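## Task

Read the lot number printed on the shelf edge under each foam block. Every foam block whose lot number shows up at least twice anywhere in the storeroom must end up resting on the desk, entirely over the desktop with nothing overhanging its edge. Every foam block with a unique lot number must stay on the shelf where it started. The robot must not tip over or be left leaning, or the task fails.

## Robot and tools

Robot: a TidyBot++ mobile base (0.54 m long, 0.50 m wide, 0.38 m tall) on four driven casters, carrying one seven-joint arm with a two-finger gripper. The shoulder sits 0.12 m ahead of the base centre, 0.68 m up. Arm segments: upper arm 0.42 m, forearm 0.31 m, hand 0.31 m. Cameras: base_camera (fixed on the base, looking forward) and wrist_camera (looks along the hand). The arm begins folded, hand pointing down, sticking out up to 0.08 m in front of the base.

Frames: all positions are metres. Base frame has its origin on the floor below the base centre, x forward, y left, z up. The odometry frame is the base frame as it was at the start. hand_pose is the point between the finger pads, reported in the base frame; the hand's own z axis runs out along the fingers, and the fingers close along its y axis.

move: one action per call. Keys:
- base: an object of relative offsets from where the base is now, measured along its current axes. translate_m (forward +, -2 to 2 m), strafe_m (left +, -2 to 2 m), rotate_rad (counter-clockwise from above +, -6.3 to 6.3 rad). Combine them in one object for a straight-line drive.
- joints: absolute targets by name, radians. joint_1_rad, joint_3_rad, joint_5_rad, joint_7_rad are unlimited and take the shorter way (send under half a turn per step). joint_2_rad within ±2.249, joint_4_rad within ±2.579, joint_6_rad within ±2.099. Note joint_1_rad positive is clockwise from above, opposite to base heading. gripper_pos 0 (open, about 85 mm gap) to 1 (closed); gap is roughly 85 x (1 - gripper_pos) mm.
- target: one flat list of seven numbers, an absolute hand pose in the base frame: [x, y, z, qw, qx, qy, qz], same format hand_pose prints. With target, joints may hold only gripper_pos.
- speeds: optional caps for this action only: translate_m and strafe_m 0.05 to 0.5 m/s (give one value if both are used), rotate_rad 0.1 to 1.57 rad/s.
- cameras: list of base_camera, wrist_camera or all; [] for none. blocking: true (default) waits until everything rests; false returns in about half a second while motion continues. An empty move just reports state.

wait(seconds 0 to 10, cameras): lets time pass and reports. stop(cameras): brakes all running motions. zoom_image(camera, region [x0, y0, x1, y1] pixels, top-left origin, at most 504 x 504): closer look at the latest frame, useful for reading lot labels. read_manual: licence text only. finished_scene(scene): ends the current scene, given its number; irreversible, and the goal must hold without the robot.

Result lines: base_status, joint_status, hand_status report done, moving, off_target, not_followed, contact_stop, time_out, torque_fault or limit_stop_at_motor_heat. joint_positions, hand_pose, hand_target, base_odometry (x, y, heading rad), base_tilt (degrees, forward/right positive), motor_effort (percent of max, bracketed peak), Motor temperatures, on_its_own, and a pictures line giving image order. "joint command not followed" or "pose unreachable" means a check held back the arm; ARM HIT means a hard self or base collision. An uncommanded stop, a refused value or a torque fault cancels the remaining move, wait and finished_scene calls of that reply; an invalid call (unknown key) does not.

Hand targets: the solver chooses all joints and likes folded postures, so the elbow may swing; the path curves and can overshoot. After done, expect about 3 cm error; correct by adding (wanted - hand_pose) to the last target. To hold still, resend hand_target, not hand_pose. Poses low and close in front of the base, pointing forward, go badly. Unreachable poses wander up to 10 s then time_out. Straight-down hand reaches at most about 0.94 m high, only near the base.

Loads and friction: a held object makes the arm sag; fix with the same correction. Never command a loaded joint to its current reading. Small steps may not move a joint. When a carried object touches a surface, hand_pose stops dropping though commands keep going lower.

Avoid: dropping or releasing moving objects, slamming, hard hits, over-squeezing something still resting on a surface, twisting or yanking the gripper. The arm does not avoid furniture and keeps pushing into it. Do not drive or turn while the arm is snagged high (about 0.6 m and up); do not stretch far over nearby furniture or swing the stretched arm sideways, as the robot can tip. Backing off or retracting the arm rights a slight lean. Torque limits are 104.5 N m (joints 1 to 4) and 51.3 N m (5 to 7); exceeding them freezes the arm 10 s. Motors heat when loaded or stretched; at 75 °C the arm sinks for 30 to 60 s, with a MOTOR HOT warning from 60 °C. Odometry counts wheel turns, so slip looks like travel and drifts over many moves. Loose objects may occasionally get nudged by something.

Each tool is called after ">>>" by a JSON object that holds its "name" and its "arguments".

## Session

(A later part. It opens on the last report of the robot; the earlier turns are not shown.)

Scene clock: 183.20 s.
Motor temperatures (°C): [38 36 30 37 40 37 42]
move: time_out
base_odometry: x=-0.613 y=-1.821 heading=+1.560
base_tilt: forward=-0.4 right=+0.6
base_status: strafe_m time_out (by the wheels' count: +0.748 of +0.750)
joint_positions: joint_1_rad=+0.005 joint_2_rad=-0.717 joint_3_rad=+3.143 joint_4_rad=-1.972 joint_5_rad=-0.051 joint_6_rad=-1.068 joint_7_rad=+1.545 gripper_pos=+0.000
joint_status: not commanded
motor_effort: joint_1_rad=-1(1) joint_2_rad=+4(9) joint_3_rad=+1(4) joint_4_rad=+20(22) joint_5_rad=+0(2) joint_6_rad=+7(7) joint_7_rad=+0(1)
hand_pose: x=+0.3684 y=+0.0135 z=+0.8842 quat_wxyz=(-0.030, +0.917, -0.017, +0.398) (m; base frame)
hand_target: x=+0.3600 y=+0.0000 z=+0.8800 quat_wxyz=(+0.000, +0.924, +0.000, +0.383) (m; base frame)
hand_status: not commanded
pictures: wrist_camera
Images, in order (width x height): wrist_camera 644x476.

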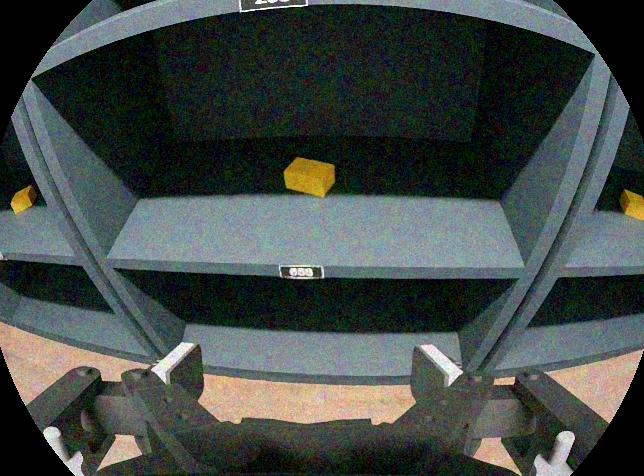

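>>> {"name": "zoom_image", "arguments": {"camera": "wrist_camera", "region": [282, 260, 322, 285]}}

>>> {"name": "move", "arguments": {"base": {"translate_m":0.06}, "target": [0.33, 0.0, 0.93, 0, 0.89, 0, 0.456], "cameras": ["wrist_camera","base_camera"]}}

>>> {"name": "zoom_image", "arguments": {"camera": "wrist_camera", "region": [230, 0, 340, 110]}}

>>> {"name": "move", "arguments": {"base": {"strafe_m":0.8}, "cameras": ["wrist_camera"]}}

Scaled by 12.600.

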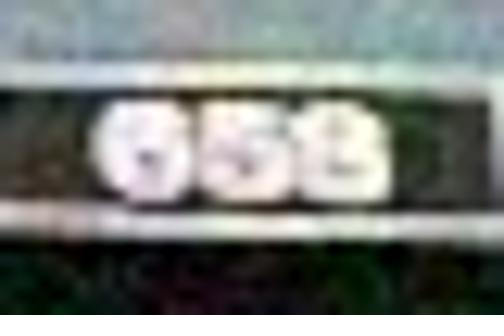

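Scene clock: 184.60 s.
Motor temperatures (°C): [38 36 30 37 40 37 42]
move: done
base_odometry: x=-0.612 y=-1.761 heading=+1.560
base_tilt: forward=-0.3 right=+0.6
base_status: done
joint_positions: joint_1_rad=+0.005 joint_2_rad=-0.832 joint_3_rad=+3.143 joint_4_rad=-1.929 joint_5_rad=-0.051 joint_6_rad=-1.083 joint_7_rad=+1.545 gripper_pos=+0.000
joint_status: not commanded
motor_effort: joint_1_rad=+0(1) joint_2_rad=+9(9) joint_3_rad=+1(1) joint_4_rad=+20(21) joint_5_rad=+0(1) joint_6_rad=+7(8) joint_7_rad=+0(1)
hand_pose: x=+0.3430 y=+0.0137 z=+0.9312 quat_wxyz=(-0.031, +0.886, -0.014, +0.462) (m; base frame)
hand_target: x=+0.3300 y=+0.0000 z=+0.9300 quat_wxyz=(+0.000, +0.890, +0.000, +0.456) (m; base frame)
hand_status: done (0.019 m and 4.0 deg from the pose sent, 0.061 m and 8.4 deg at the start)
pictures: base_camera, wrist_camera
Images, in order (width x height): base_camera 644x364, wrist_camera 644x476.

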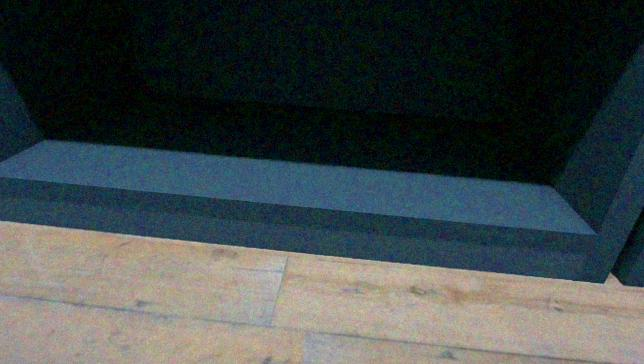

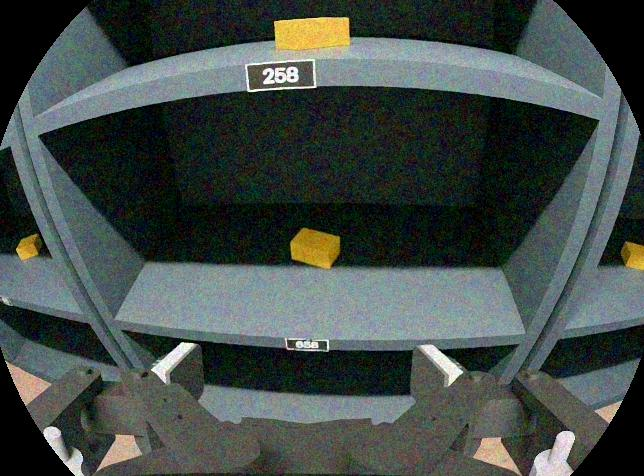

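Scaled by 4.582.

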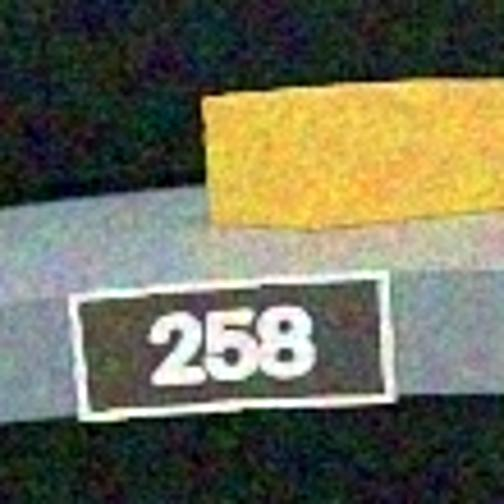

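Scene clock: 190.03 s.
Motor temperatures (°C): [38 36 30 37 40 37 42]
move: time_out
base_odometry: x=-1.409 y=-1.752 heading=+1.558
base_tilt: forward=-0.3 right=+0.6
base_status: strafe_m time_out (by the wheels' count: +0.797 of +0.800)
joint_positions: joint_1_rad=+0.005 joint_2_rad=-0.836 joint_3_rad=+3.144 joint_4_rad=-1.928 joint_5_rad=-0.050 joint_6_rad=-1.084 joint_7_rad=+1.545 gripper_pos=+0.000
joint_status: not commanded
motor_effort: joint_1_rad=-1(2) joint_2_rad=+8(12) joint_3_rad=+1(4) joint_4_rad=+20(21) joint_5_rad=+0(2) joint_6_rad=+8(8) joint_7_rad=+0(1)
hand_pose: x=+0.3417 y=+0.0134 z=+0.9321 quat_wxyz=(-0.030, +0.885, -0.015, +0.464) (m; base frame)
hand_target: x=+0.3300 y=+0.0000 z=+0.9300 quat_wxyz=(+0.000, +0.890, +0.000, +0.456) (m; base frame)
hand_status: not commanded
pictures: wrist_camera
Images, in order (width x height): wrist_camera 644x476.

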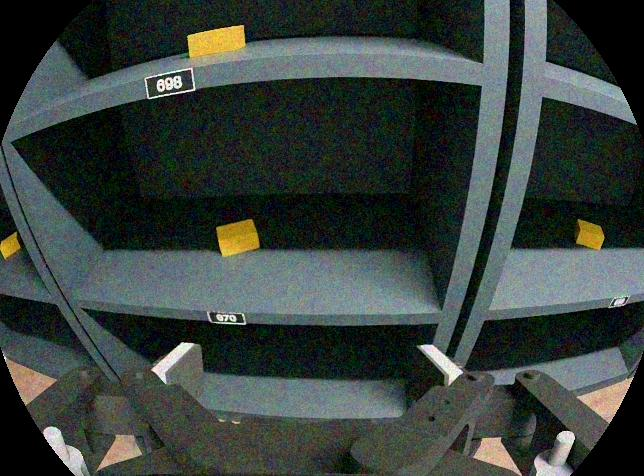

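>>> {"name": "zoom_image", "arguments": {"camera": "wrist_camera", "region": [145, 65, 195, 100]}}

>>> {"name": "zoom_image", "arguments": {"camera": "wrist_camera", "region": [206, 306, 246, 331]}}

>>> {"name": "move", "arguments": {"base": {"translate_m":0.0,"strafe_m":0.72}, "cameras": ["wrist_camera"]}}

Scaled by 10.080.

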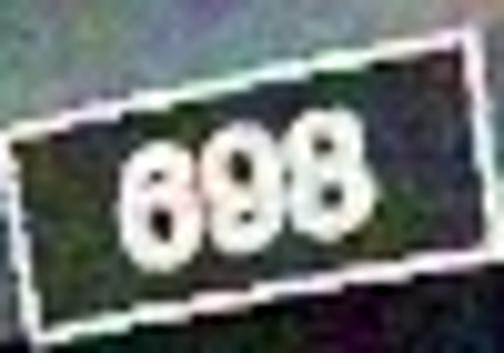

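Scaled by 12.600.

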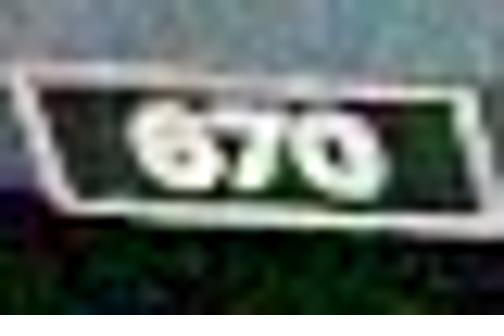

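Scene clock: 195.37 s.
Motor temperatures (°C): [38 36 30 37 40 37 42]
move: time_out
base_odometry: x=-2.127 y=-1.743 heading=+1.556
base_tilt: forward=-0.3 right=+0.6
base_status: strafe_m time_out (by the wheels' count: +0.717 of +0.720); the other done
joint_positions: joint_1_rad=+0.004 joint_2_rad=-0.837 joint_3_rad=+3.141 joint_4_rad=-1.928 joint_5_rad=-0.050 joint_6_rad=-1.084 joint_7_rad=+1.545 gripper_pos=+0.000
joint_status: not commanded
motor_effort: joint_1_rad=+0(5) joint_2_rad=+8(10) joint_3_rad=+1(6) joint_4_rad=+20(21) joint_5_rad=+0(2) joint_6_rad=+7(8) joint_7_rad=-1(1)
hand_pose: x=+0.3414 y=+0.0143 z=+0.9322 quat_wxyz=(-0.030, +0.885, -0.013, +0.464) (m; base frame)
hand_target: x=+0.3300 y=+0.0000 z=+0.9300 quat_wxyz=(+0.000, +0.890, +0.000, +0.456) (m; base frame)
hand_status: not commanded
pictures: wrist_camera
Images, in order (width x height): wrist_camera 644x476.

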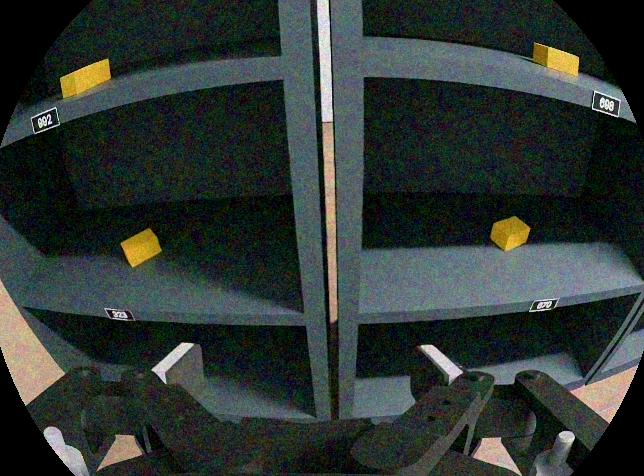

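>>> {"name": "zoom_image", "arguments": {"camera": "wrist_camera", "region": [25, 100, 65, 140]}}

>>> {"name": "zoom_image", "arguments": {"camera": "wrist_camera", "region": [100, 300, 140, 325]}}

>>> {"name": "move", "arguments": {"base": {"translate_m":0.05,"strafe_m":-0.42}}}

>>> {"name": "zoom_image", "arguments": {"camera": "wrist_camera", "region": [240, 0, 440, 160]}}

Scaled by 12.600.

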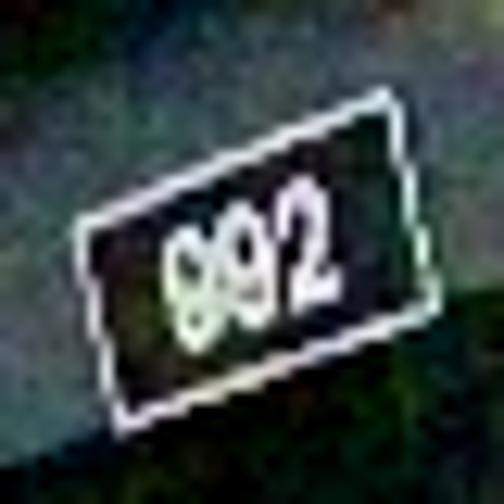

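Scaled by 12.600.

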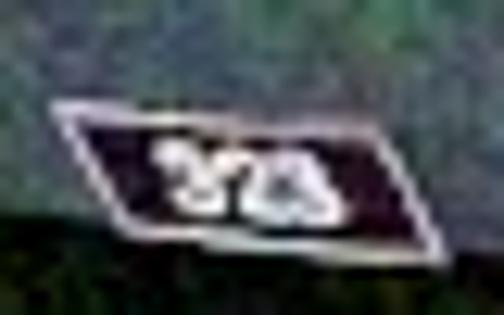

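Scene clock: 197.87 s.
Motor temperatures (°C): [38 36 30 37 40 37 42]
move: done
base_odometry: x=-1.706 y=-1.699 heading=+1.557
base_tilt: forward=-0.3 right=+0.6
base_status: done
joint_positions: joint_1_rad=+0.004 joint_2_rad=-0.840 joint_3_rad=+3.144 joint_4_rad=-1.927 joint_5_rad=-0.050 joint_6_rad=-1.085 joint_7_rad=+1.545 gripper_pos=+0.000
joint_status: not commanded
motor_effort: joint_1_rad=+0(2) joint_2_rad=+8(10) joint_3_rad=+1(4) joint_4_rad=+19(20) joint_5_rad=+0(1) joint_6_rad=+8(8) joint_7_rad=+0(1)
hand_pose: x=+0.3407 y=+0.0134 z=+0.9330 quat_wxyz=(-0.030, +0.884, -0.014, +0.465) (m; base frame)
hand_target: x=+0.3300 y=+0.0000 z=+0.9300 quat_wxyz=(+0.000, +0.890, +0.000, +0.456) (m; base frame)
hand_status: not commanded
pictures: base_camera, wrist_camera
Images, in order (width x height): base_camera 644x364, wrist_camera 644x476.

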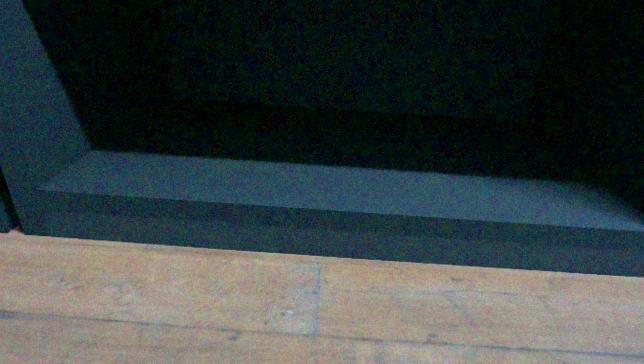

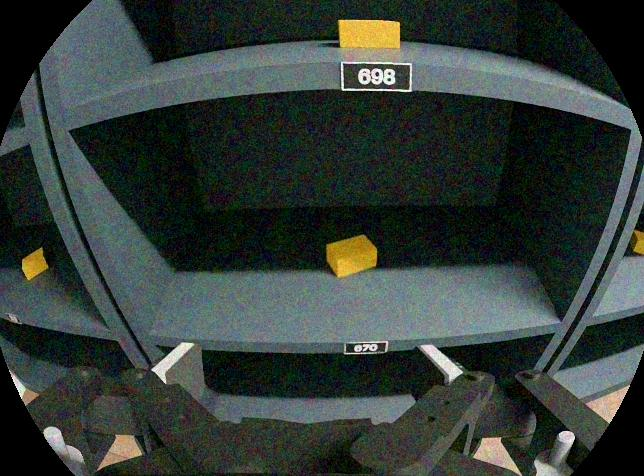

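Scaled by 2.520.

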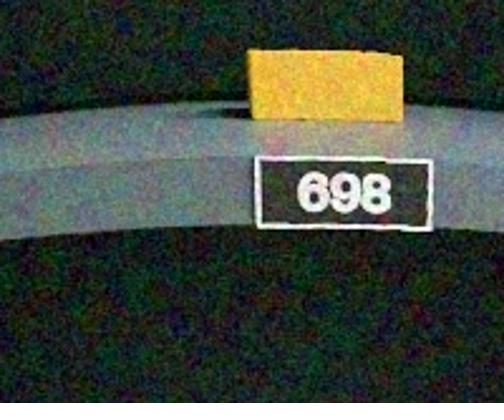

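>>> {"name": "move", "arguments": {"base": {"strafe_m":0.1}, "target": [0.42, 0.17, 1.10, 0.329, 0.671, -0.487, 0.452]}}

>>> {"name": "move", "arguments": {"target": [0.57, 0.09, 1.11, 0.329, 0.671, -0.487, 0.452]}}

Scene clock: 203.80 s.
Motor temperatures (°C): [38 36 30 37 40 37 42]
move: off_target
base_odometry: x=-1.806 y=-1.697 heading=+1.556
base_tilt: forward=-0.3 right=+0.5
base_status: done
joint_positions: joint_1_rad=+1.897 joint_2_rad=-0.835 joint_3_rad=+2.531 joint_4_rad=-0.309 joint_5_rad=-0.358 joint_6_rad=-2.041 joint_7_rad=+0.977 gripper_pos=+0.000
joint_status: not commanded
motor_effort: joint_1_rad=+0(2) joint_2_rad=+31(33) joint_3_rad=+5(7) joint_4_rad=-2(21) joint_5_rad=+5(5) joint_6_rad=+7(9) joint_7_rad=+0(1)
hand_pose: x=+0.4375 y=+0.1591 z=+1.1574 quat_wxyz=(+0.351, +0.633, -0.443, +0.529) (m; base frame)
hand_target: x=+0.4490 y=+0.1683 z=+1.1349 quat_wxyz=(+0.327, +0.657, -0.447, +0.511) (m; base frame)
hand_status: off_target (0.061 m and 11.3 deg from the pose sent, 0.242 m and 73.6 deg at the start; a joint's target at an end of its range on 84 of 84 steps)
pictures: base_camera, wrist_camera
Images, in order (width x height): base_camera 644x364, wrist_camera 644x476.

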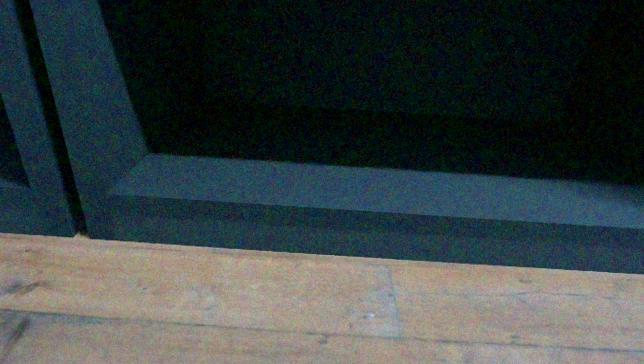

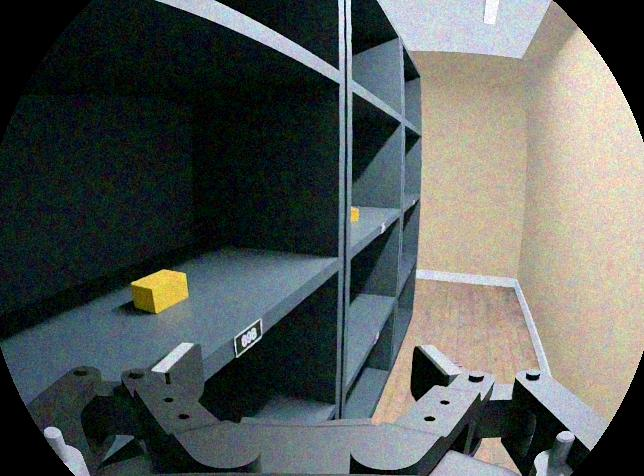

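Scene clock: 214.33 s.
Motor temperatures (°C): [38 36 30 37 40 37 42]
move: time_out
base_odometry: x=-1.806 y=-1.697 heading=+1.556
base_tilt: forward=-0.3 right=+0.6
base_status: not commanded
joint_positions: joint_1_rad=+2.370 joint_2_rad=-0.662 joint_3_rad=+2.572 joint_4_rad=+0.098 joint_5_rad=-0.942 joint_6_rad=-2.063 joint_7_rad=+0.756 gripper_pos=+0.000
joint_status: not commanded
motor_effort: joint_1_rad=+0(3) joint_2_rad=+31(47) joint_3_rad=+3(6) joint_4_rad=-8(11) joint_5_rad=+6(8) joint_6_rad=+6(8) joint_7_rad=+0(1)
hand_pose: x=+0.5718 y=+0.0726 z=+1.1537 quat_wxyz=(+0.317, +0.663, -0.446, +0.511) (m; base frame)
hand_target: x=+0.5718 y=+0.0729 z=+1.1537 quat_wxyz=(+0.324, +0.663, -0.443, +0.510) (m; base frame)
hand_status: time_out (0.047 m and 8.4 deg from the pose sent, 0.157 m and 11.3 deg at the start; a joint's target at an end of its range on 186 of 300 steps)
pictures: base_camera, wrist_camera
Images, in order (width x height): base_camera 644x364, wrist_camera 644x476.

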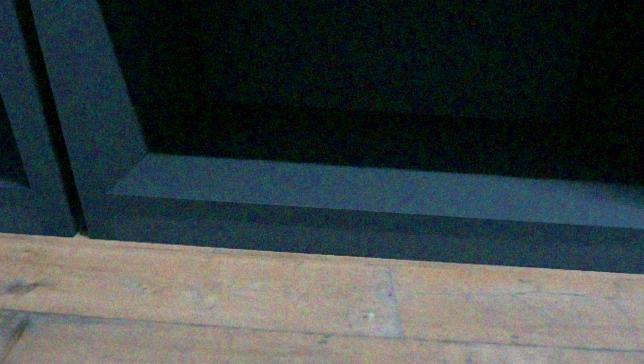

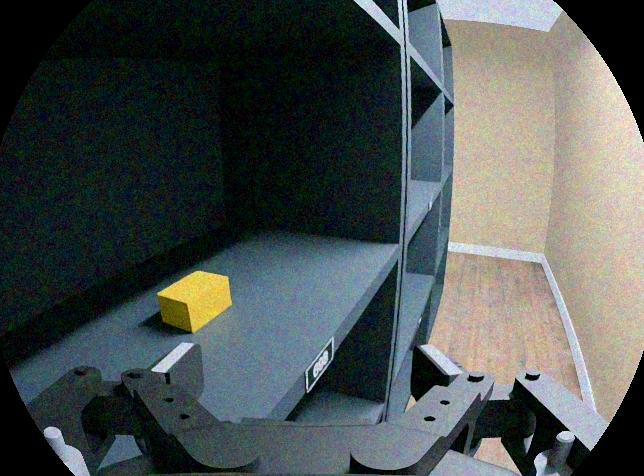

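>>> {"name": "move", "arguments": {"target": [0.42, 0.0, 1.08, 0, 0.80, 0, 0.60], "cameras": []}}

>>> {"name": "move", "arguments": {"base": {"translate_m":0.12,"strafe_m":0.3,"rotate_rad":-0.9}}}

Scene clock: 218.63 s.
Motor temperatures (°C): [38 36 30 37 40 37 42]
move: off_target
base_odometry: x=-1.806 y=-1.697 heading=+1.557
base_tilt: forward=-0.3 right=+0.6
base_status: not commanded
joint_positions: joint_1_rad=+0.024 joint_2_rad=+0.680 joint_3_rad=+3.121 joint_4_rad=+1.696 joint_5_rad=-0.073 joint_6_rad=-2.063 joint_7_rad=+1.526 gripper_pos=+0.000
joint_status: not commanded
motor_effort: joint_1_rad=+0(3) joint_2_rad=-14(33) joint_3_rad=+0(3) joint_4_rad=-10(11) joint_5_rad=+1(7) joint_6_rad=+8(8) joint_7_rad=+0(1)
hand_pose: x=+0.3854 y=+0.0111 z=+1.3300 quat_wxyz=(-0.020, +0.500, +0.018, +0.865) (m; base frame)
hand_target: x=+0.3940 y=-0.0002 z=+1.3170 quat_wxyz=(+0.000, +0.509, +0.000, +0.861) (m; base frame)
hand_status: off_target (0.253 m and 46.3 deg from the pose sent, 0.184 m and 66.4 deg at the start; a joint's target at an end of its range on 93 of 93 steps)
pictures: none
No camera images: "cameras" was empty.

Scene clock: 220.57 s.
Motor temperatures (°C): [38 36 30 37 40 37 42]
move: done
base_odometry: x=-2.104 y=-1.573 heading=+0.656
base_tilt: forward=-0.4 right=+0.6
base_status: done
joint_positions: joint_1_rad=+0.022 joint_2_rad=+0.683 joint_3_rad=+3.124 joint_4_rad=+1.698 joint_5_rad=-0.068 joint_6_rad=-2.063 joint_7_rad=+1.528 gripper_pos=+0.000
joint_status: not commanded
motor_effort: joint_1_rad=+0(1) joint_2_rad=-15(15) joint_3_rad=+0(2) joint_4_rad=-10(11) joint_5_rad=+1(2) joint_6_rad=+8(8) joint_7_rad=+0(1)
hand_pose: x=+0.3867 y=+0.0105 z=+1.3292 quat_wxyz=(-0.019, +0.501, +0.016, +0.865) (m; base frame)
hand_target: x=+0.3940 y=-0.0002 z=+1.3170 quat_wxyz=(+0.000, +0.509, +0.000, +0.861) (m; base frame)
hand_status: not commanded
pictures: base_camera, wrist_camera
Images, in order (width x height): base_camera 644x364, wrist_camera 644x476.

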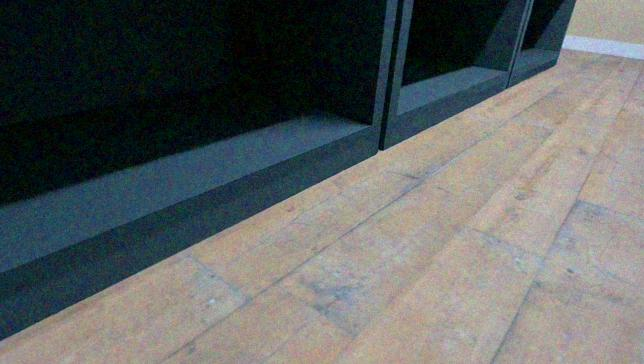

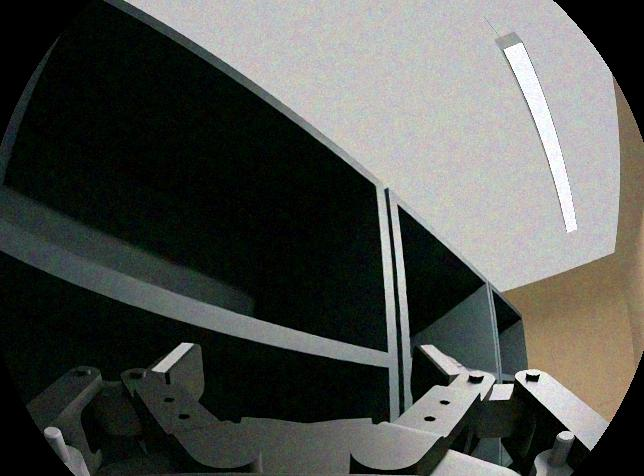

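>>> {"name": "move", "arguments": {"joints": {"joint_1_rad":0,"joint_2_rad":-0.6,"joint_3_rad":3.1416,"joint_4_rad":-1.9,"joint_5_rad":0,"joint_6_rad":-0.45,"joint_7_rad":1.57}}}

Scene clock: 225.33 s.
Motor temperatures (°C): [38 36 30 37 40 37 42]
move: done
base_odometry: x=-2.104 y=-1.573 heading=+0.656
base_tilt: forward=-0.3 right=+0.6
base_status: not commanded
joint_positions: joint_1_rad=+0.020 joint_2_rad=-0.582 joint_3_rad=+3.125 joint_4_rad=-1.870 joint_5_rad=-0.068 joint_6_rad=-0.507 joint_7_rad=+1.529 gripper_pos=+0.000
joint_status: all done
motor_effort: joint_1_rad=-1(3) joint_2_rad=-1(15) joint_3_rad=+1(2) joint_4_rad=+22(23) joint_5_rad=+0(2) joint_6_rad=+8(10) joint_7_rad=+0(1)
hand_pose: x=+0.4928 y=+0.0128 z=+1.0521 quat_wxyz=(-0.039, +0.781, -0.029, +0.623) (m; base frame)
hand_target: x=+0.4906 y=+0.0013 z=+1.0577 quat_wxyz=(+0.000, +0.768, +0.000, +0.641) (m; base frame)
hand_status: not commanded
pictures: base_camera, wrist_camera
Images, in order (width x height): base_camera 644x364, wrist_camera 644x476.

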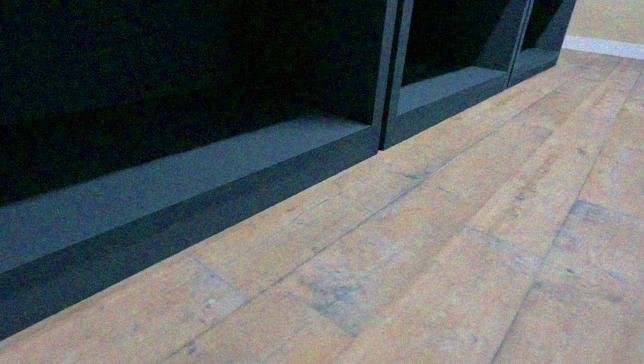

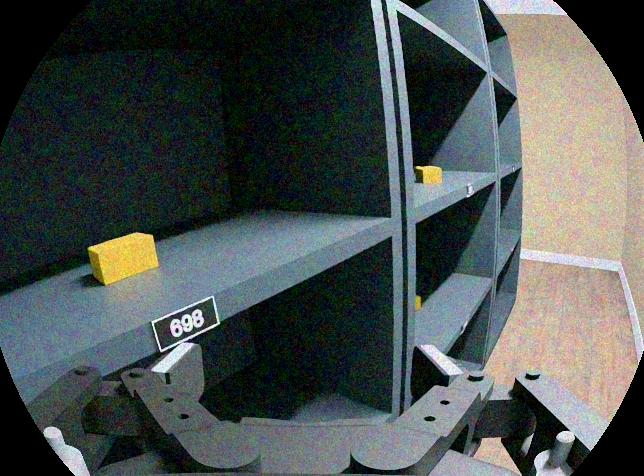

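>>> {"name": "move", "arguments": {"target": [0.50, 0.25, 1.11, 0.139, 0.794, -0.198, 0.557], "cameras": ["wrist_camera"]}}

>>> {"name": "move", "arguments": {"target": [0.575, 0.31, 1.10, 0.139, 0.794, -0.198, 0.557]}}

Scene clock: 228.60 s.
Motor temperatures (°C): [38 36 30 37 40 37 42]
move: done
base_odometry: x=-2.104 y=-1.573 heading=+0.656
base_tilt: forward=-0.4 right=+0.5
base_status: not commanded
joint_positions: joint_1_rad=+1.402 joint_2_rad=-0.778 joint_3_rad=+2.247 joint_4_rad=-0.850 joint_5_rad=-0.282 joint_6_rad=-1.447 joint_7_rad=+1.104 gripper_pos=+0.000
joint_status: not commanded
motor_effort: joint_1_rad=+0(1) joint_2_rad=+24(25) joint_3_rad=+10(11) joint_4_rad=+9(24) joint_5_rad=+5(5) joint_6_rad=+8(9) joint_7_rad=+0(1)
hand_pose: x=+0.4971 y=+0.2185 z=+1.1370 quat_wxyz=(+0.164, +0.777, -0.197, +0.574) (m; base frame)
hand_target: x=+0.5000 y=+0.2500 z=+1.1100 quat_wxyz=(+0.139, +0.794, -0.198, +0.557) (m; base frame)
hand_status: done (0.042 m and 4.0 deg from the pose sent, 0.244 m and 29.3 deg at the start)
pictures: wrist_camera
Images, in order (width x height): wrist_camera 644x476.

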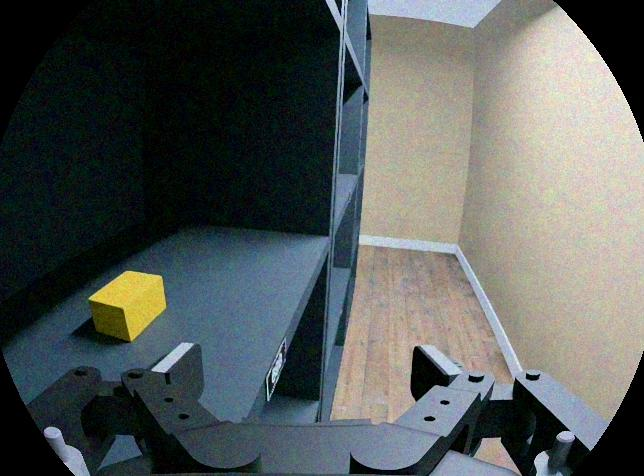

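Scene clock: 230.20 s.
Motor temperatures (°C): [38 36 30 37 40 37 42]
move: off_target
base_odometry: x=-2.104 y=-1.573 heading=+0.656
base_tilt: forward=-0.4 right=+0.6
base_status: not commanded
joint_positions: joint_1_rad=+1.725 joint_2_rad=-0.769 joint_3_rad=+2.221 joint_4_rad=-0.464 joint_5_rad=-0.554 joint_6_rad=-1.626 joint_7_rad=+0.989 gripper_pos=+0.000
joint_status: not commanded
motor_effort: joint_1_rad=+7(8) joint_2_rad=+18(30) joint_3_rad=+5(10) joint_4_rad=+5(10) joint_5_rad=+5(7) joint_6_rad=+8(9) joint_7_rad=+0(1)
hand_pose: x=+0.5550 y=+0.2720 z=+1.1481 quat_wxyz=(+0.136, +0.775, -0.208, +0.580) (m; base frame)
hand_target: x=+0.5750 y=+0.3100 z=+1.1000 quat_wxyz=(+0.139, +0.794, -0.198, +0.557) (m; base frame)
hand_status: off_target (0.064 m and 3.6 deg from the pose sent, 0.126 m and 4.0 deg at the start)
pictures: base_camera, wrist_camera
Images, in order (width x height): base_camera 644x364, wrist_camera 644x476.

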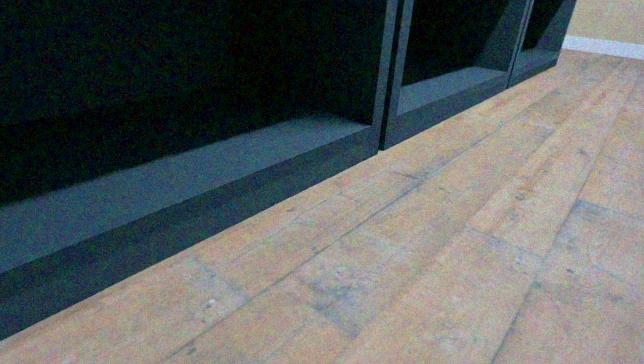

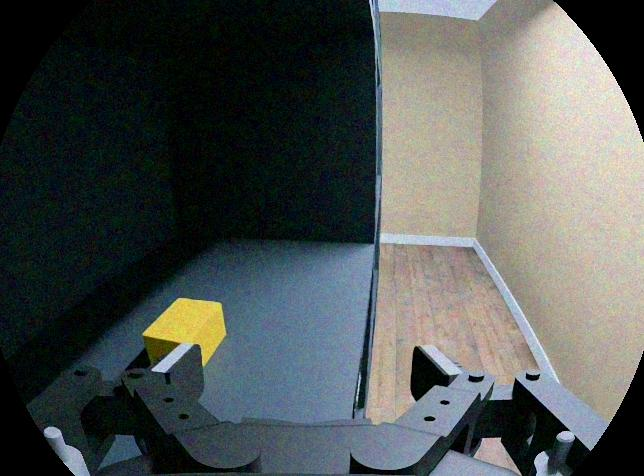

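>>> {"name": "move", "arguments": {"target": [0.50, 0.15, 1.12, 0.147, 0.769, -0.192, 0.591], "cameras": []}}

>>> {"name": "move", "arguments": {"base": {"translate_m":0.062,"strafe_m":0.078}, "cameras": ["wrist_camera"]}}

>>> {"name": "move", "arguments": {"target": [0.58, 0.13, 1.12, 0.147, 0.769, -0.192, 0.591], "cameras": ["wrist_camera"]}}

Scene clock: 233.33 s.
Motor temperatures (°C): [38 36 30 37 40 37 42]
move: done
base_odometry: x=-2.104 y=-1.573 heading=+0.656
base_tilt: forward=-0.3 right=+0.6
base_status: not commanded
joint_positions: joint_1_rad=+1.195 joint_2_rad=-0.741 joint_3_rad=+2.271 joint_4_rad=-1.172 joint_5_rad=-0.192 joint_6_rad=-1.202 joint_7_rad=+1.055 gripper_pos=+0.000
joint_status: not commanded
motor_effort: joint_1_rad=-1(6) joint_2_rad=+18(32) joint_3_rad=+11(11) joint_4_rad=+13(14) joint_5_rad=+4(5) joint_6_rad=+8(9) joint_7_rad=+0(1)
hand_pose: x=+0.5010 y=+0.1694 z=+1.1045 quat_wxyz=(+0.113, +0.782, -0.211, +0.576) (m; base frame)
hand_target: x=+0.5000 y=+0.1500 z=+1.1200 quat_wxyz=(+0.147, +0.769, -0.192, +0.591) (m; base frame)
hand_status: done (0.025 m and 5.0 deg from the pose sent, 0.137 m and 2.7 deg at the start)
pictures: none
No camera images: "cameras" was empty.

Scene clock: 234.60 s.
Motor temperatures (°C): [38 36 30 37 40 37 42]
move: done
base_odometry: x=-2.103 y=-1.473 heading=+0.656
base_tilt: forward=-0.4 right=+0.6
base_status: done
joint_positions: joint_1_rad=+1.192 joint_2_rad=-0.738 joint_3_rad=+2.276 joint_4_rad=-1.173 joint_5_rad=-0.187 joint_6_rad=-1.198 joint_7_rad=+1.056 gripper_pos=+0.000
joint_status: not commanded
motor_effort: joint_1_rad=+0(1) joint_2_rad=+17(21) joint_3_rad=+11(13) joint_4_rad=+13(14) joint_5_rad=+4(5) joint_6_rad=+8(8) joint_7_rad=+0(1)
hand_pose: x=+0.5005 y=+0.1661 z=+1.1073 quat_wxyz=(+0.113, +0.780, -0.212, +0.578) (m; base frame)
hand_target: x=+0.5000 y=+0.1500 z=+1.1200 quat_wxyz=(+0.147, +0.769, -0.192, +0.591) (m; base frame)
hand_status: not commanded
pictures: wrist_camera
Images, in order (width x height): wrist_camera 644x476.

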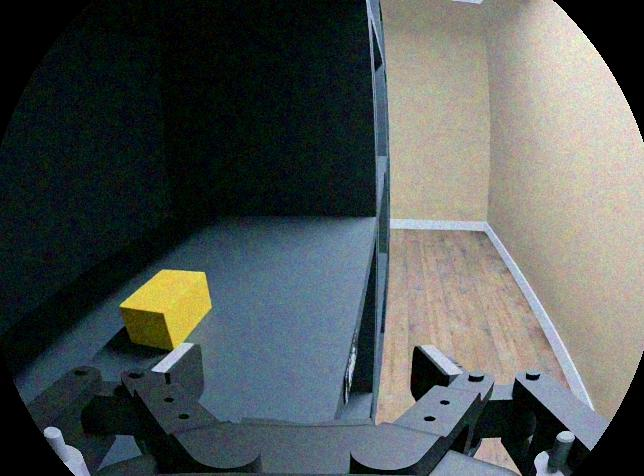

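Scene clock: 235.87 s.
Motor temperatures (°C): [38 36 30 37 40 37 42]
move: done
base_odometry: x=-2.103 y=-1.473 heading=+0.656
base_tilt: forward=-0.3 right=+0.6
base_status: not commanded
joint_positions: joint_1_rad=+1.402 joint_2_rad=-0.690 joint_3_rad=+2.169 joint_4_rad=-1.160 joint_5_rad=-0.187 joint_6_rad=-1.110 joint_7_rad=+1.096 gripper_pos=+0.000
joint_status: not commanded
motor_effort: joint_1_rad=+0(2) joint_2_rad=+18(19) joint_3_rad=+11(12) joint_4_rad=+14(15) joint_5_rad=+4(4) joint_6_rad=+8(8) joint_7_rad=+0(1)
hand_pose: x=+0.5646 y=+0.1130 z=+1.1057 quat_wxyz=(+0.151, +0.774, -0.228, +0.571) (m; base frame)
hand_target: x=+0.5800 y=+0.1300 z=+1.1200 quat_wxyz=(+0.147, +0.769, -0.192, +0.591) (m; base frame)
hand_status: done (0.027 m and 4.7 deg from the pose sent, 0.088 m and 5.0 deg at the start)
pictures: wrist_camera
Images, in order (width x height): wrist_camera 644x476.

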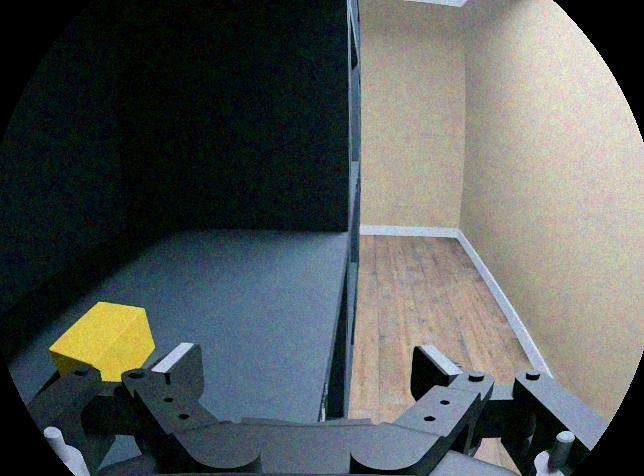

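>>> {"name": "move", "arguments": {"target": [0.65, 0.235, 1.105, 0.147, 0.769, -0.192, 0.591], "cameras": ["wrist_camera"]}}

Scene clock: 238.00 s.
Motor temperatures (°C): [38 36 30 37 40 37 42]
move: off_target
base_odometry: x=-2.103 y=-1.474 heading=+0.656
base_tilt: forward=-0.3 right=+0.6
base_status: not commanded
joint_positions: joint_1_rad=+1.781 joint_2_rad=-0.750 joint_3_rad=+2.122 joint_4_rad=-0.791 joint_5_rad=-0.443 joint_6_rad=-1.243 joint_7_rad=+1.095 gripper_pos=+0.000
joint_status: not commanded
motor_effort: joint_1_rad=-4(6) joint_2_rad=+12(23) joint_3_rad=+8(11) joint_4_rad=+14(17) joint_5_rad=+4(10) joint_6_rad=+8(8) joint_7_rad=+0(1)
hand_pose: x=+0.6344 y=+0.1547 z=+1.1557 quat_wxyz=(+0.157, +0.746, -0.228, +0.605) (m; base frame)
hand_target: x=+0.6500 y=+0.2350 z=+1.1050 quat_wxyz=(+0.147, +0.769, -0.192, +0.591) (m; base frame)
hand_status: off_target (0.096 m and 5.3 deg from the pose sent, 0.149 m and 4.7 deg at the start)
pictures: wrist_camera
Images, in order (width x height): wrist_camera 644x476.

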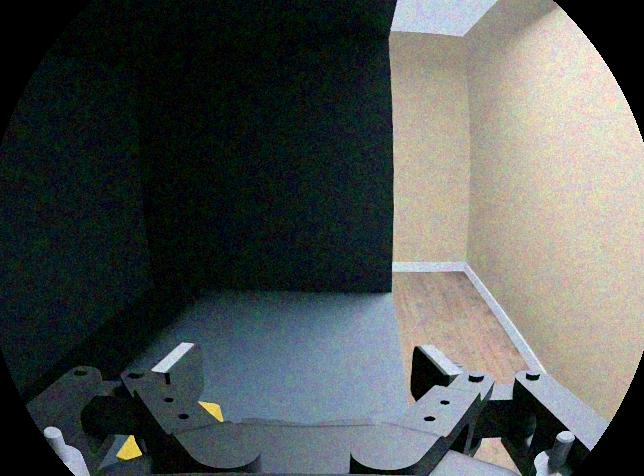

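>>> {"name": "move", "arguments": {"target": [0.50, 0.10, 1.16, 0.147, 0.769, -0.192, 0.591], "cameras": []}}

>>> {"name": "move", "arguments": {"joints": {"joint_1_rad":0,"joint_2_rad":-0.6,"joint_3_rad":3.1416,"joint_4_rad":-1.9,"joint_5_rad":0,"joint_6_rad":-0.45,"joint_7_rad":1.57,"gripper_pos":1}, "cameras": ["wrist_camera"]}}

>>> {"name": "move", "arguments": {"base": {"translate_m":-0.33,"strafe_m":-0.20,"rotate_rad":0.9}}}

Scene clock: 240.70 s.
Motor temperatures (°C): [38 36 30 37 40 37 42]
move: done
base_odometry: x=-2.103 y=-1.473 heading=+0.656
base_tilt: forward=-0.3 right=+0.6
base_status: not commanded
joint_positions: joint_1_rad=+1.145 joint_2_rad=-0.612 joint_3_rad=+2.300 joint_4_rad=-1.106 joint_5_rad=-0.099 joint_6_rad=-1.209 joint_7_rad=+1.096 gripper_pos=+0.000
joint_status: not commanded
motor_effort: joint_1_rad=-1(23) joint_2_rad=+13(22) joint_3_rad=+9(16) joint_4_rad=+14(24) joint_5_rad=+4(5) joint_6_rad=+8(9) joint_7_rad=+0(1)
hand_pose: x=+0.5003 y=+0.1180 z=+1.1472 quat_wxyz=(+0.110, +0.782, -0.210, +0.577) (m; base frame)
hand_target: x=+0.5000 y=+0.1000 z=+1.1600 quat_wxyz=(+0.147, +0.769, -0.192, +0.591) (m; base frame)
hand_status: done (0.022 m and 5.2 deg from the pose sent, 0.145 m and 5.3 deg at the start)
pictures: none
No camera images: "cameras" was empty.

Scene clock: 243.37 s.
Motor temperatures (°C): [38 36 30 37 40 37 42]
move: done
base_odometry: x=-2.103 y=-1.473 heading=+0.656
base_tilt: forward=-0.4 right=+0.6
base_status: not commanded
joint_positions: joint_1_rad=+0.019 joint_2_rad=-0.612 joint_3_rad=+3.126 joint_4_rad=-1.869 joint_5_rad=-0.069 joint_6_rad=-0.507 joint_7_rad=+1.526 gripper_pos=+0.999
joint_status: all done
motor_effort: joint_1_rad=-1(2) joint_2_rad=+0(14) joint_3_rad=+1(10) joint_4_rad=+22(23) joint_5_rad=+0(5) joint_6_rad=+9(10) joint_7_rad=+0(1)
hand_pose: x=+0.4817 y=+0.0127 z=+1.0632 quat_wxyz=(-0.041, +0.772, -0.030, +0.634) (m; base frame)
hand_target: x=+0.4906 y=+0.0014 z=+1.0577 quat_wxyz=(+0.000, +0.768, +0.000, +0.641) (m; base frame)
hand_status: not commanded
pictures: wrist_camera
Images, in order (width x height): wrist_camera 644x476.

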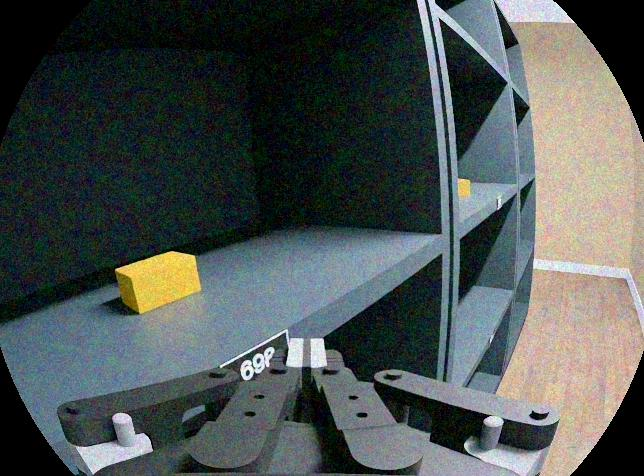

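Scene clock: 247.50 s.
Motor temperatures (°C): [38 36 30 37 40 37 42]
move: time_out
base_odometry: x=-2.215 y=-1.761 heading=+1.463
base_tilt: forward=-0.3 right=+0.6
base_status: translate_m time_out (by the wheels' count: -0.265 of -0.330); strafe_m time_out (by the wheels' count: -0.159 of -0.200); rotate_rad time_out (by the wheels' count: +0.807 of +0.900)
joint_positions: joint_1_rad=+0.008 joint_2_rad=-0.606 joint_3_rad=+3.139 joint_4_rad=-1.877 joint_5_rad=-0.062 joint_6_rad=-0.495 joint_7_rad=+1.527 gripper_pos=+0.999
joint_status: not commanded
motor_effort: joint_1_rad=-1(3) joint_2_rad=+1(16) joint_3_rad=-1(16) joint_4_rad=+22(26) joint_5_rad=+0(3) joint_6_rad=+9(11) joint_7_rad=+0(1)
hand_pose: x=+0.4852 y=+0.0091 z=+1.0603 quat_wxyz=(-0.040, +0.772, -0.030, +0.634) (m; base frame)
hand_target: x=+0.4906 y=+0.0014 z=+1.0577 quat_wxyz=(+0.000, +0.768, +0.000, +0.641) (m; base frame)
hand_status: not commanded
pictures: base_camera, wrist_camera
Images, in order (width x height): base_camera 644x364, wrist_camera 644x476.

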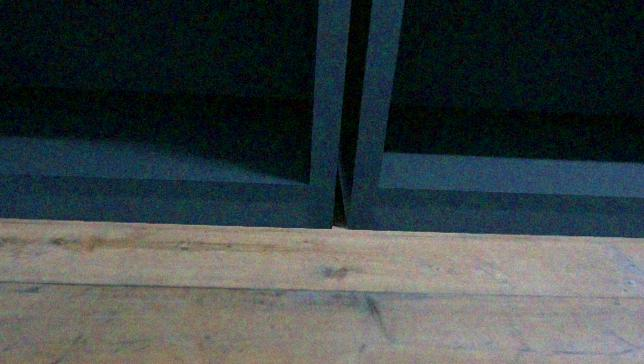

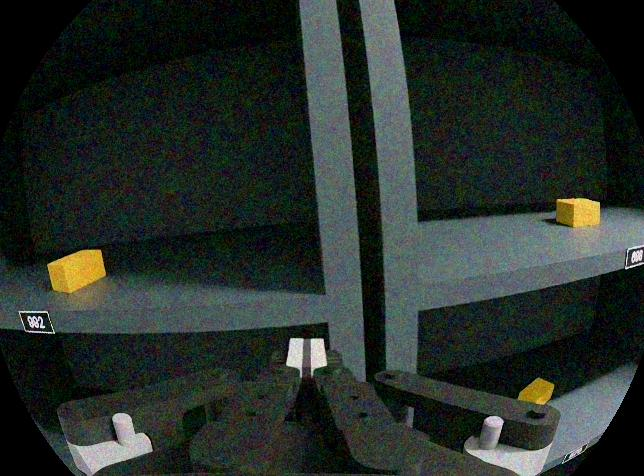

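>>> {"name": "move", "arguments": {"base": {"translate_m":0.08,"strafe_m":-0.36,"rotate_rad":0.06}}}

Scene clock: 249.80 s.
Motor temperatures (°C): [38 36 30 37 40 37 42]
move: done
base_odometry: x=-1.849 y=-1.720 heading=+1.523
base_tilt: forward=-0.4 right=+0.6
base_status: done
joint_positions: joint_1_rad=+0.008 joint_2_rad=-0.605 joint_3_rad=+3.141 joint_4_rad=-1.877 joint_5_rad=-0.062 joint_6_rad=-0.495 joint_7_rad=+1.527 gripper_pos=+0.999
joint_status: not commanded
motor_effort: joint_1_rad=+0(2) joint_2_rad=+0(3) joint_3_rad=+1(4) joint_4_rad=+22(23) joint_5_rad=+0(1) joint_6_rad=+9(9) joint_7_rad=+0(1)
hand_pose: x=+0.4853 y=+0.0077 z=+1.0602 quat_wxyz=(-0.040, +0.772, -0.031, +0.634) (m; base frame)
hand_target: x=+0.4906 y=+0.0014 z=+1.0577 quat_wxyz=(+0.000, +0.768, +0.000, +0.641) (m; base frame)
hand_status: not commanded
pictures: base_camera, wrist_camera
Images, in order (width x height): base_camera 644x364, wrist_camera 644x476.

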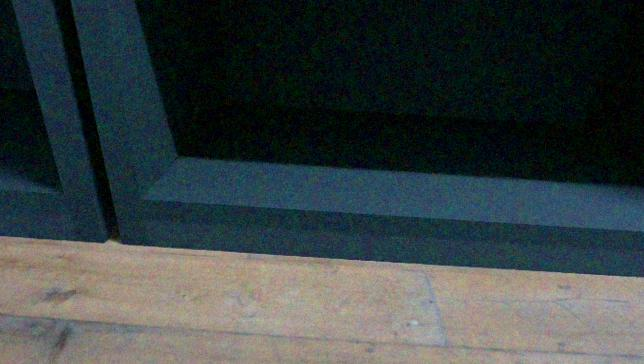

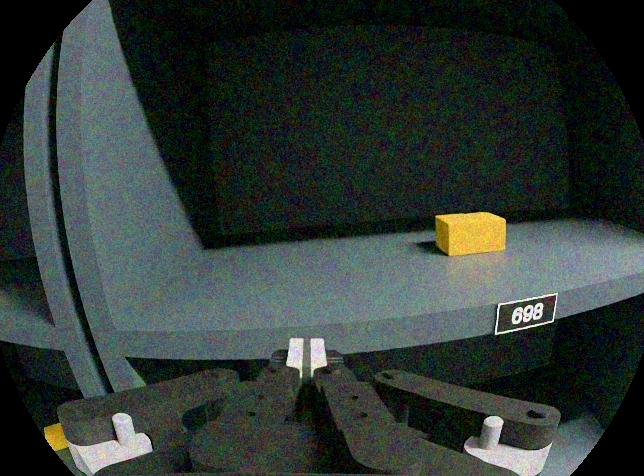

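>>> {"name": "move", "arguments": {"base": {"strafe_m":-0.19}, "target": [0.70, -0.03, 1.09, 0, 0.766, 0, 0.643]}}

Scene clock: 251.83 s.
Motor temperatures (°C): [38 36 30 37 40 37 42]
move: done
base_odometry: x=-1.659 y=-1.729 heading=+1.523
base_tilt: forward=-0.3 right=+0.6
base_status: done
joint_positions: joint_1_rad=-0.072 joint_2_rad=-0.104 joint_3_rad=+3.305 joint_4_rad=-1.540 joint_5_rad=-0.195 joint_6_rad=-0.380 joint_7_rad=+1.809 gripper_pos=+0.999
joint_status: not commanded
motor_effort: joint_1_rad=+0(2) joint_2_rad=-17(19) joint_3_rad=+0(3) joint_4_rad=+23(23) joint_5_rad=+0(1) joint_6_rad=+8(9) joint_7_rad=+0(1)
hand_pose: x=+0.6900 y=-0.0346 z=+1.0694 quat_wxyz=(+0.011, +0.786, +0.004, +0.618) (m; base frame)
hand_target: x=+0.7000 y=-0.0300 z=+1.0900 quat_wxyz=(+0.000, +0.766, +0.000, +0.643) (m; base frame)
hand_status: done (0.023 m and 3.9 deg from the pose sent, 0.220 m and 5.9 deg at the start)
pictures: base_camera, wrist_camera
Images, in order (width x height): base_camera 644x364, wrist_camera 644x476.

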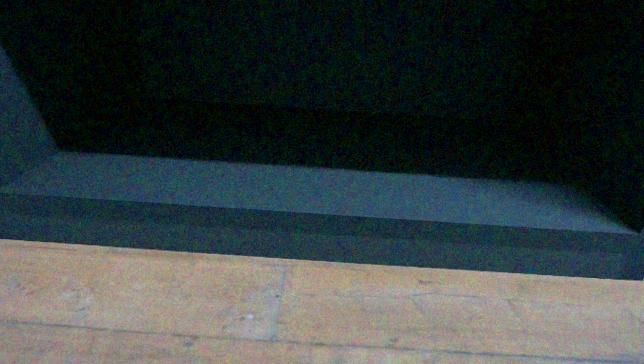

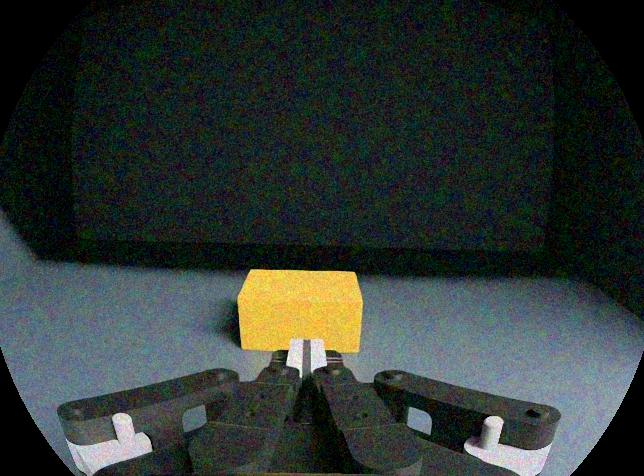

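>>> {"name": "move", "arguments": {"target": [0.71, -0.057, 1.065, 0, 0.766, 0, 0.643], "cameras": ["wrist_camera"]}}

>>> {"name": "move", "arguments": {"target": [0.84, -0.055, 1.063, 0, 0.766, 0, 0.643], "cameras": ["wrist_camera"]}}

Scene clock: 253.43 s.
Motor temperatures (°C): [38 36 30 37 40 37 42]
move: done
base_odometry: x=-1.659 y=-1.729 heading=+1.523
base_tilt: forward=-0.3 right=+0.6
base_status: not commanded
joint_positions: joint_1_rad=-0.108 joint_2_rad=-0.093 joint_3_rad=+3.431 joint_4_rad=-1.554 joint_5_rad=-0.559 joint_6_rad=-0.342 joint_7_rad=+2.186 gripper_pos=+0.999
joint_status: not commanded
motor_effort: joint_1_rad=-1(1) joint_2_rad=-17(19) joint_3_rad=+0(1) joint_4_rad=+23(23) joint_5_rad=-1(1) joint_6_rad=+7(9) joint_7_rad=+0(0)
hand_pose: x=+0.6977 y=-0.0576 z=+1.0791 quat_wxyz=(+0.005, +0.767, +0.011, +0.641) (m; base frame)
hand_target: x=+0.7100 y=-0.0570 z=+1.0650 quat_wxyz=(+0.000, +0.766, +0.000, +0.643) (m; base frame)
hand_status: done (0.019 m and 1.4 deg from the pose sent, 0.030 m and 3.9 deg at the start)
pictures: wrist_camera
Images, in order (width x height): wrist_camera 644x476.

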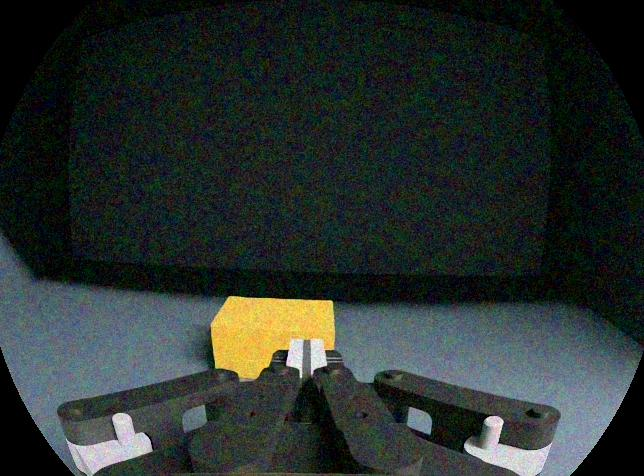

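Scene clock: 255.17 s.
Motor temperatures (°C): [38 36 30 37 40 37 42]
move: done
base_odometry: x=-1.659 y=-1.729 heading=+1.523
base_tilt: forward=-0.3 right=+0.6
base_status: not commanded
joint_positions: joint_1_rad=+0.273 joint_2_rad=+0.235 joint_3_rad=+2.936 joint_4_rad=-1.239 joint_5_rad=-0.314 joint_6_rad=-0.329 joint_7_rad=+1.918 gripper_pos=+0.999
joint_status: not commanded
motor_effort: joint_1_rad=+0(1) joint_2_rad=-29(30) joint_3_rad=-1(2) joint_4_rad=+23(23) joint_5_rad=+0(1) joint_6_rad=+8(8) joint_7_rad=+0(1)
hand_pose: x=+0.8275 y=-0.0369 z=+1.0594 quat_wxyz=(-0.019, +0.776, +0.007, +0.630) (m; base frame)
hand_target: x=+0.8400 y=-0.0550 z=+1.0630 quat_wxyz=(+0.000, +0.766, +0.000, +0.643) (m; base frame)
hand_status: done (0.022 m and 3.0 deg from the pose sent, 0.143 m and 1.4 deg at the start)
pictures: wrist_camera
Images, in order (width x height): wrist_camera 644x476.

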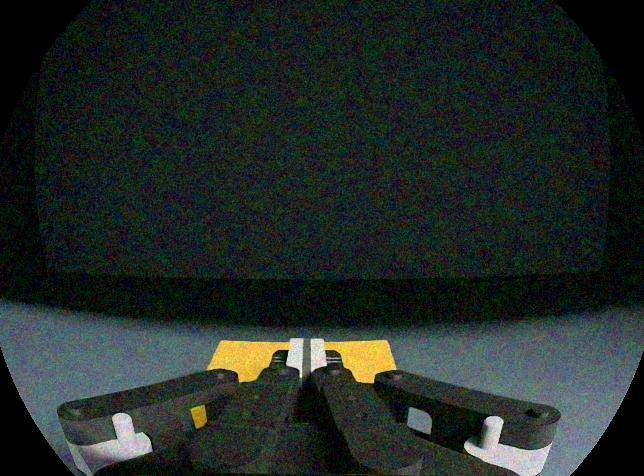

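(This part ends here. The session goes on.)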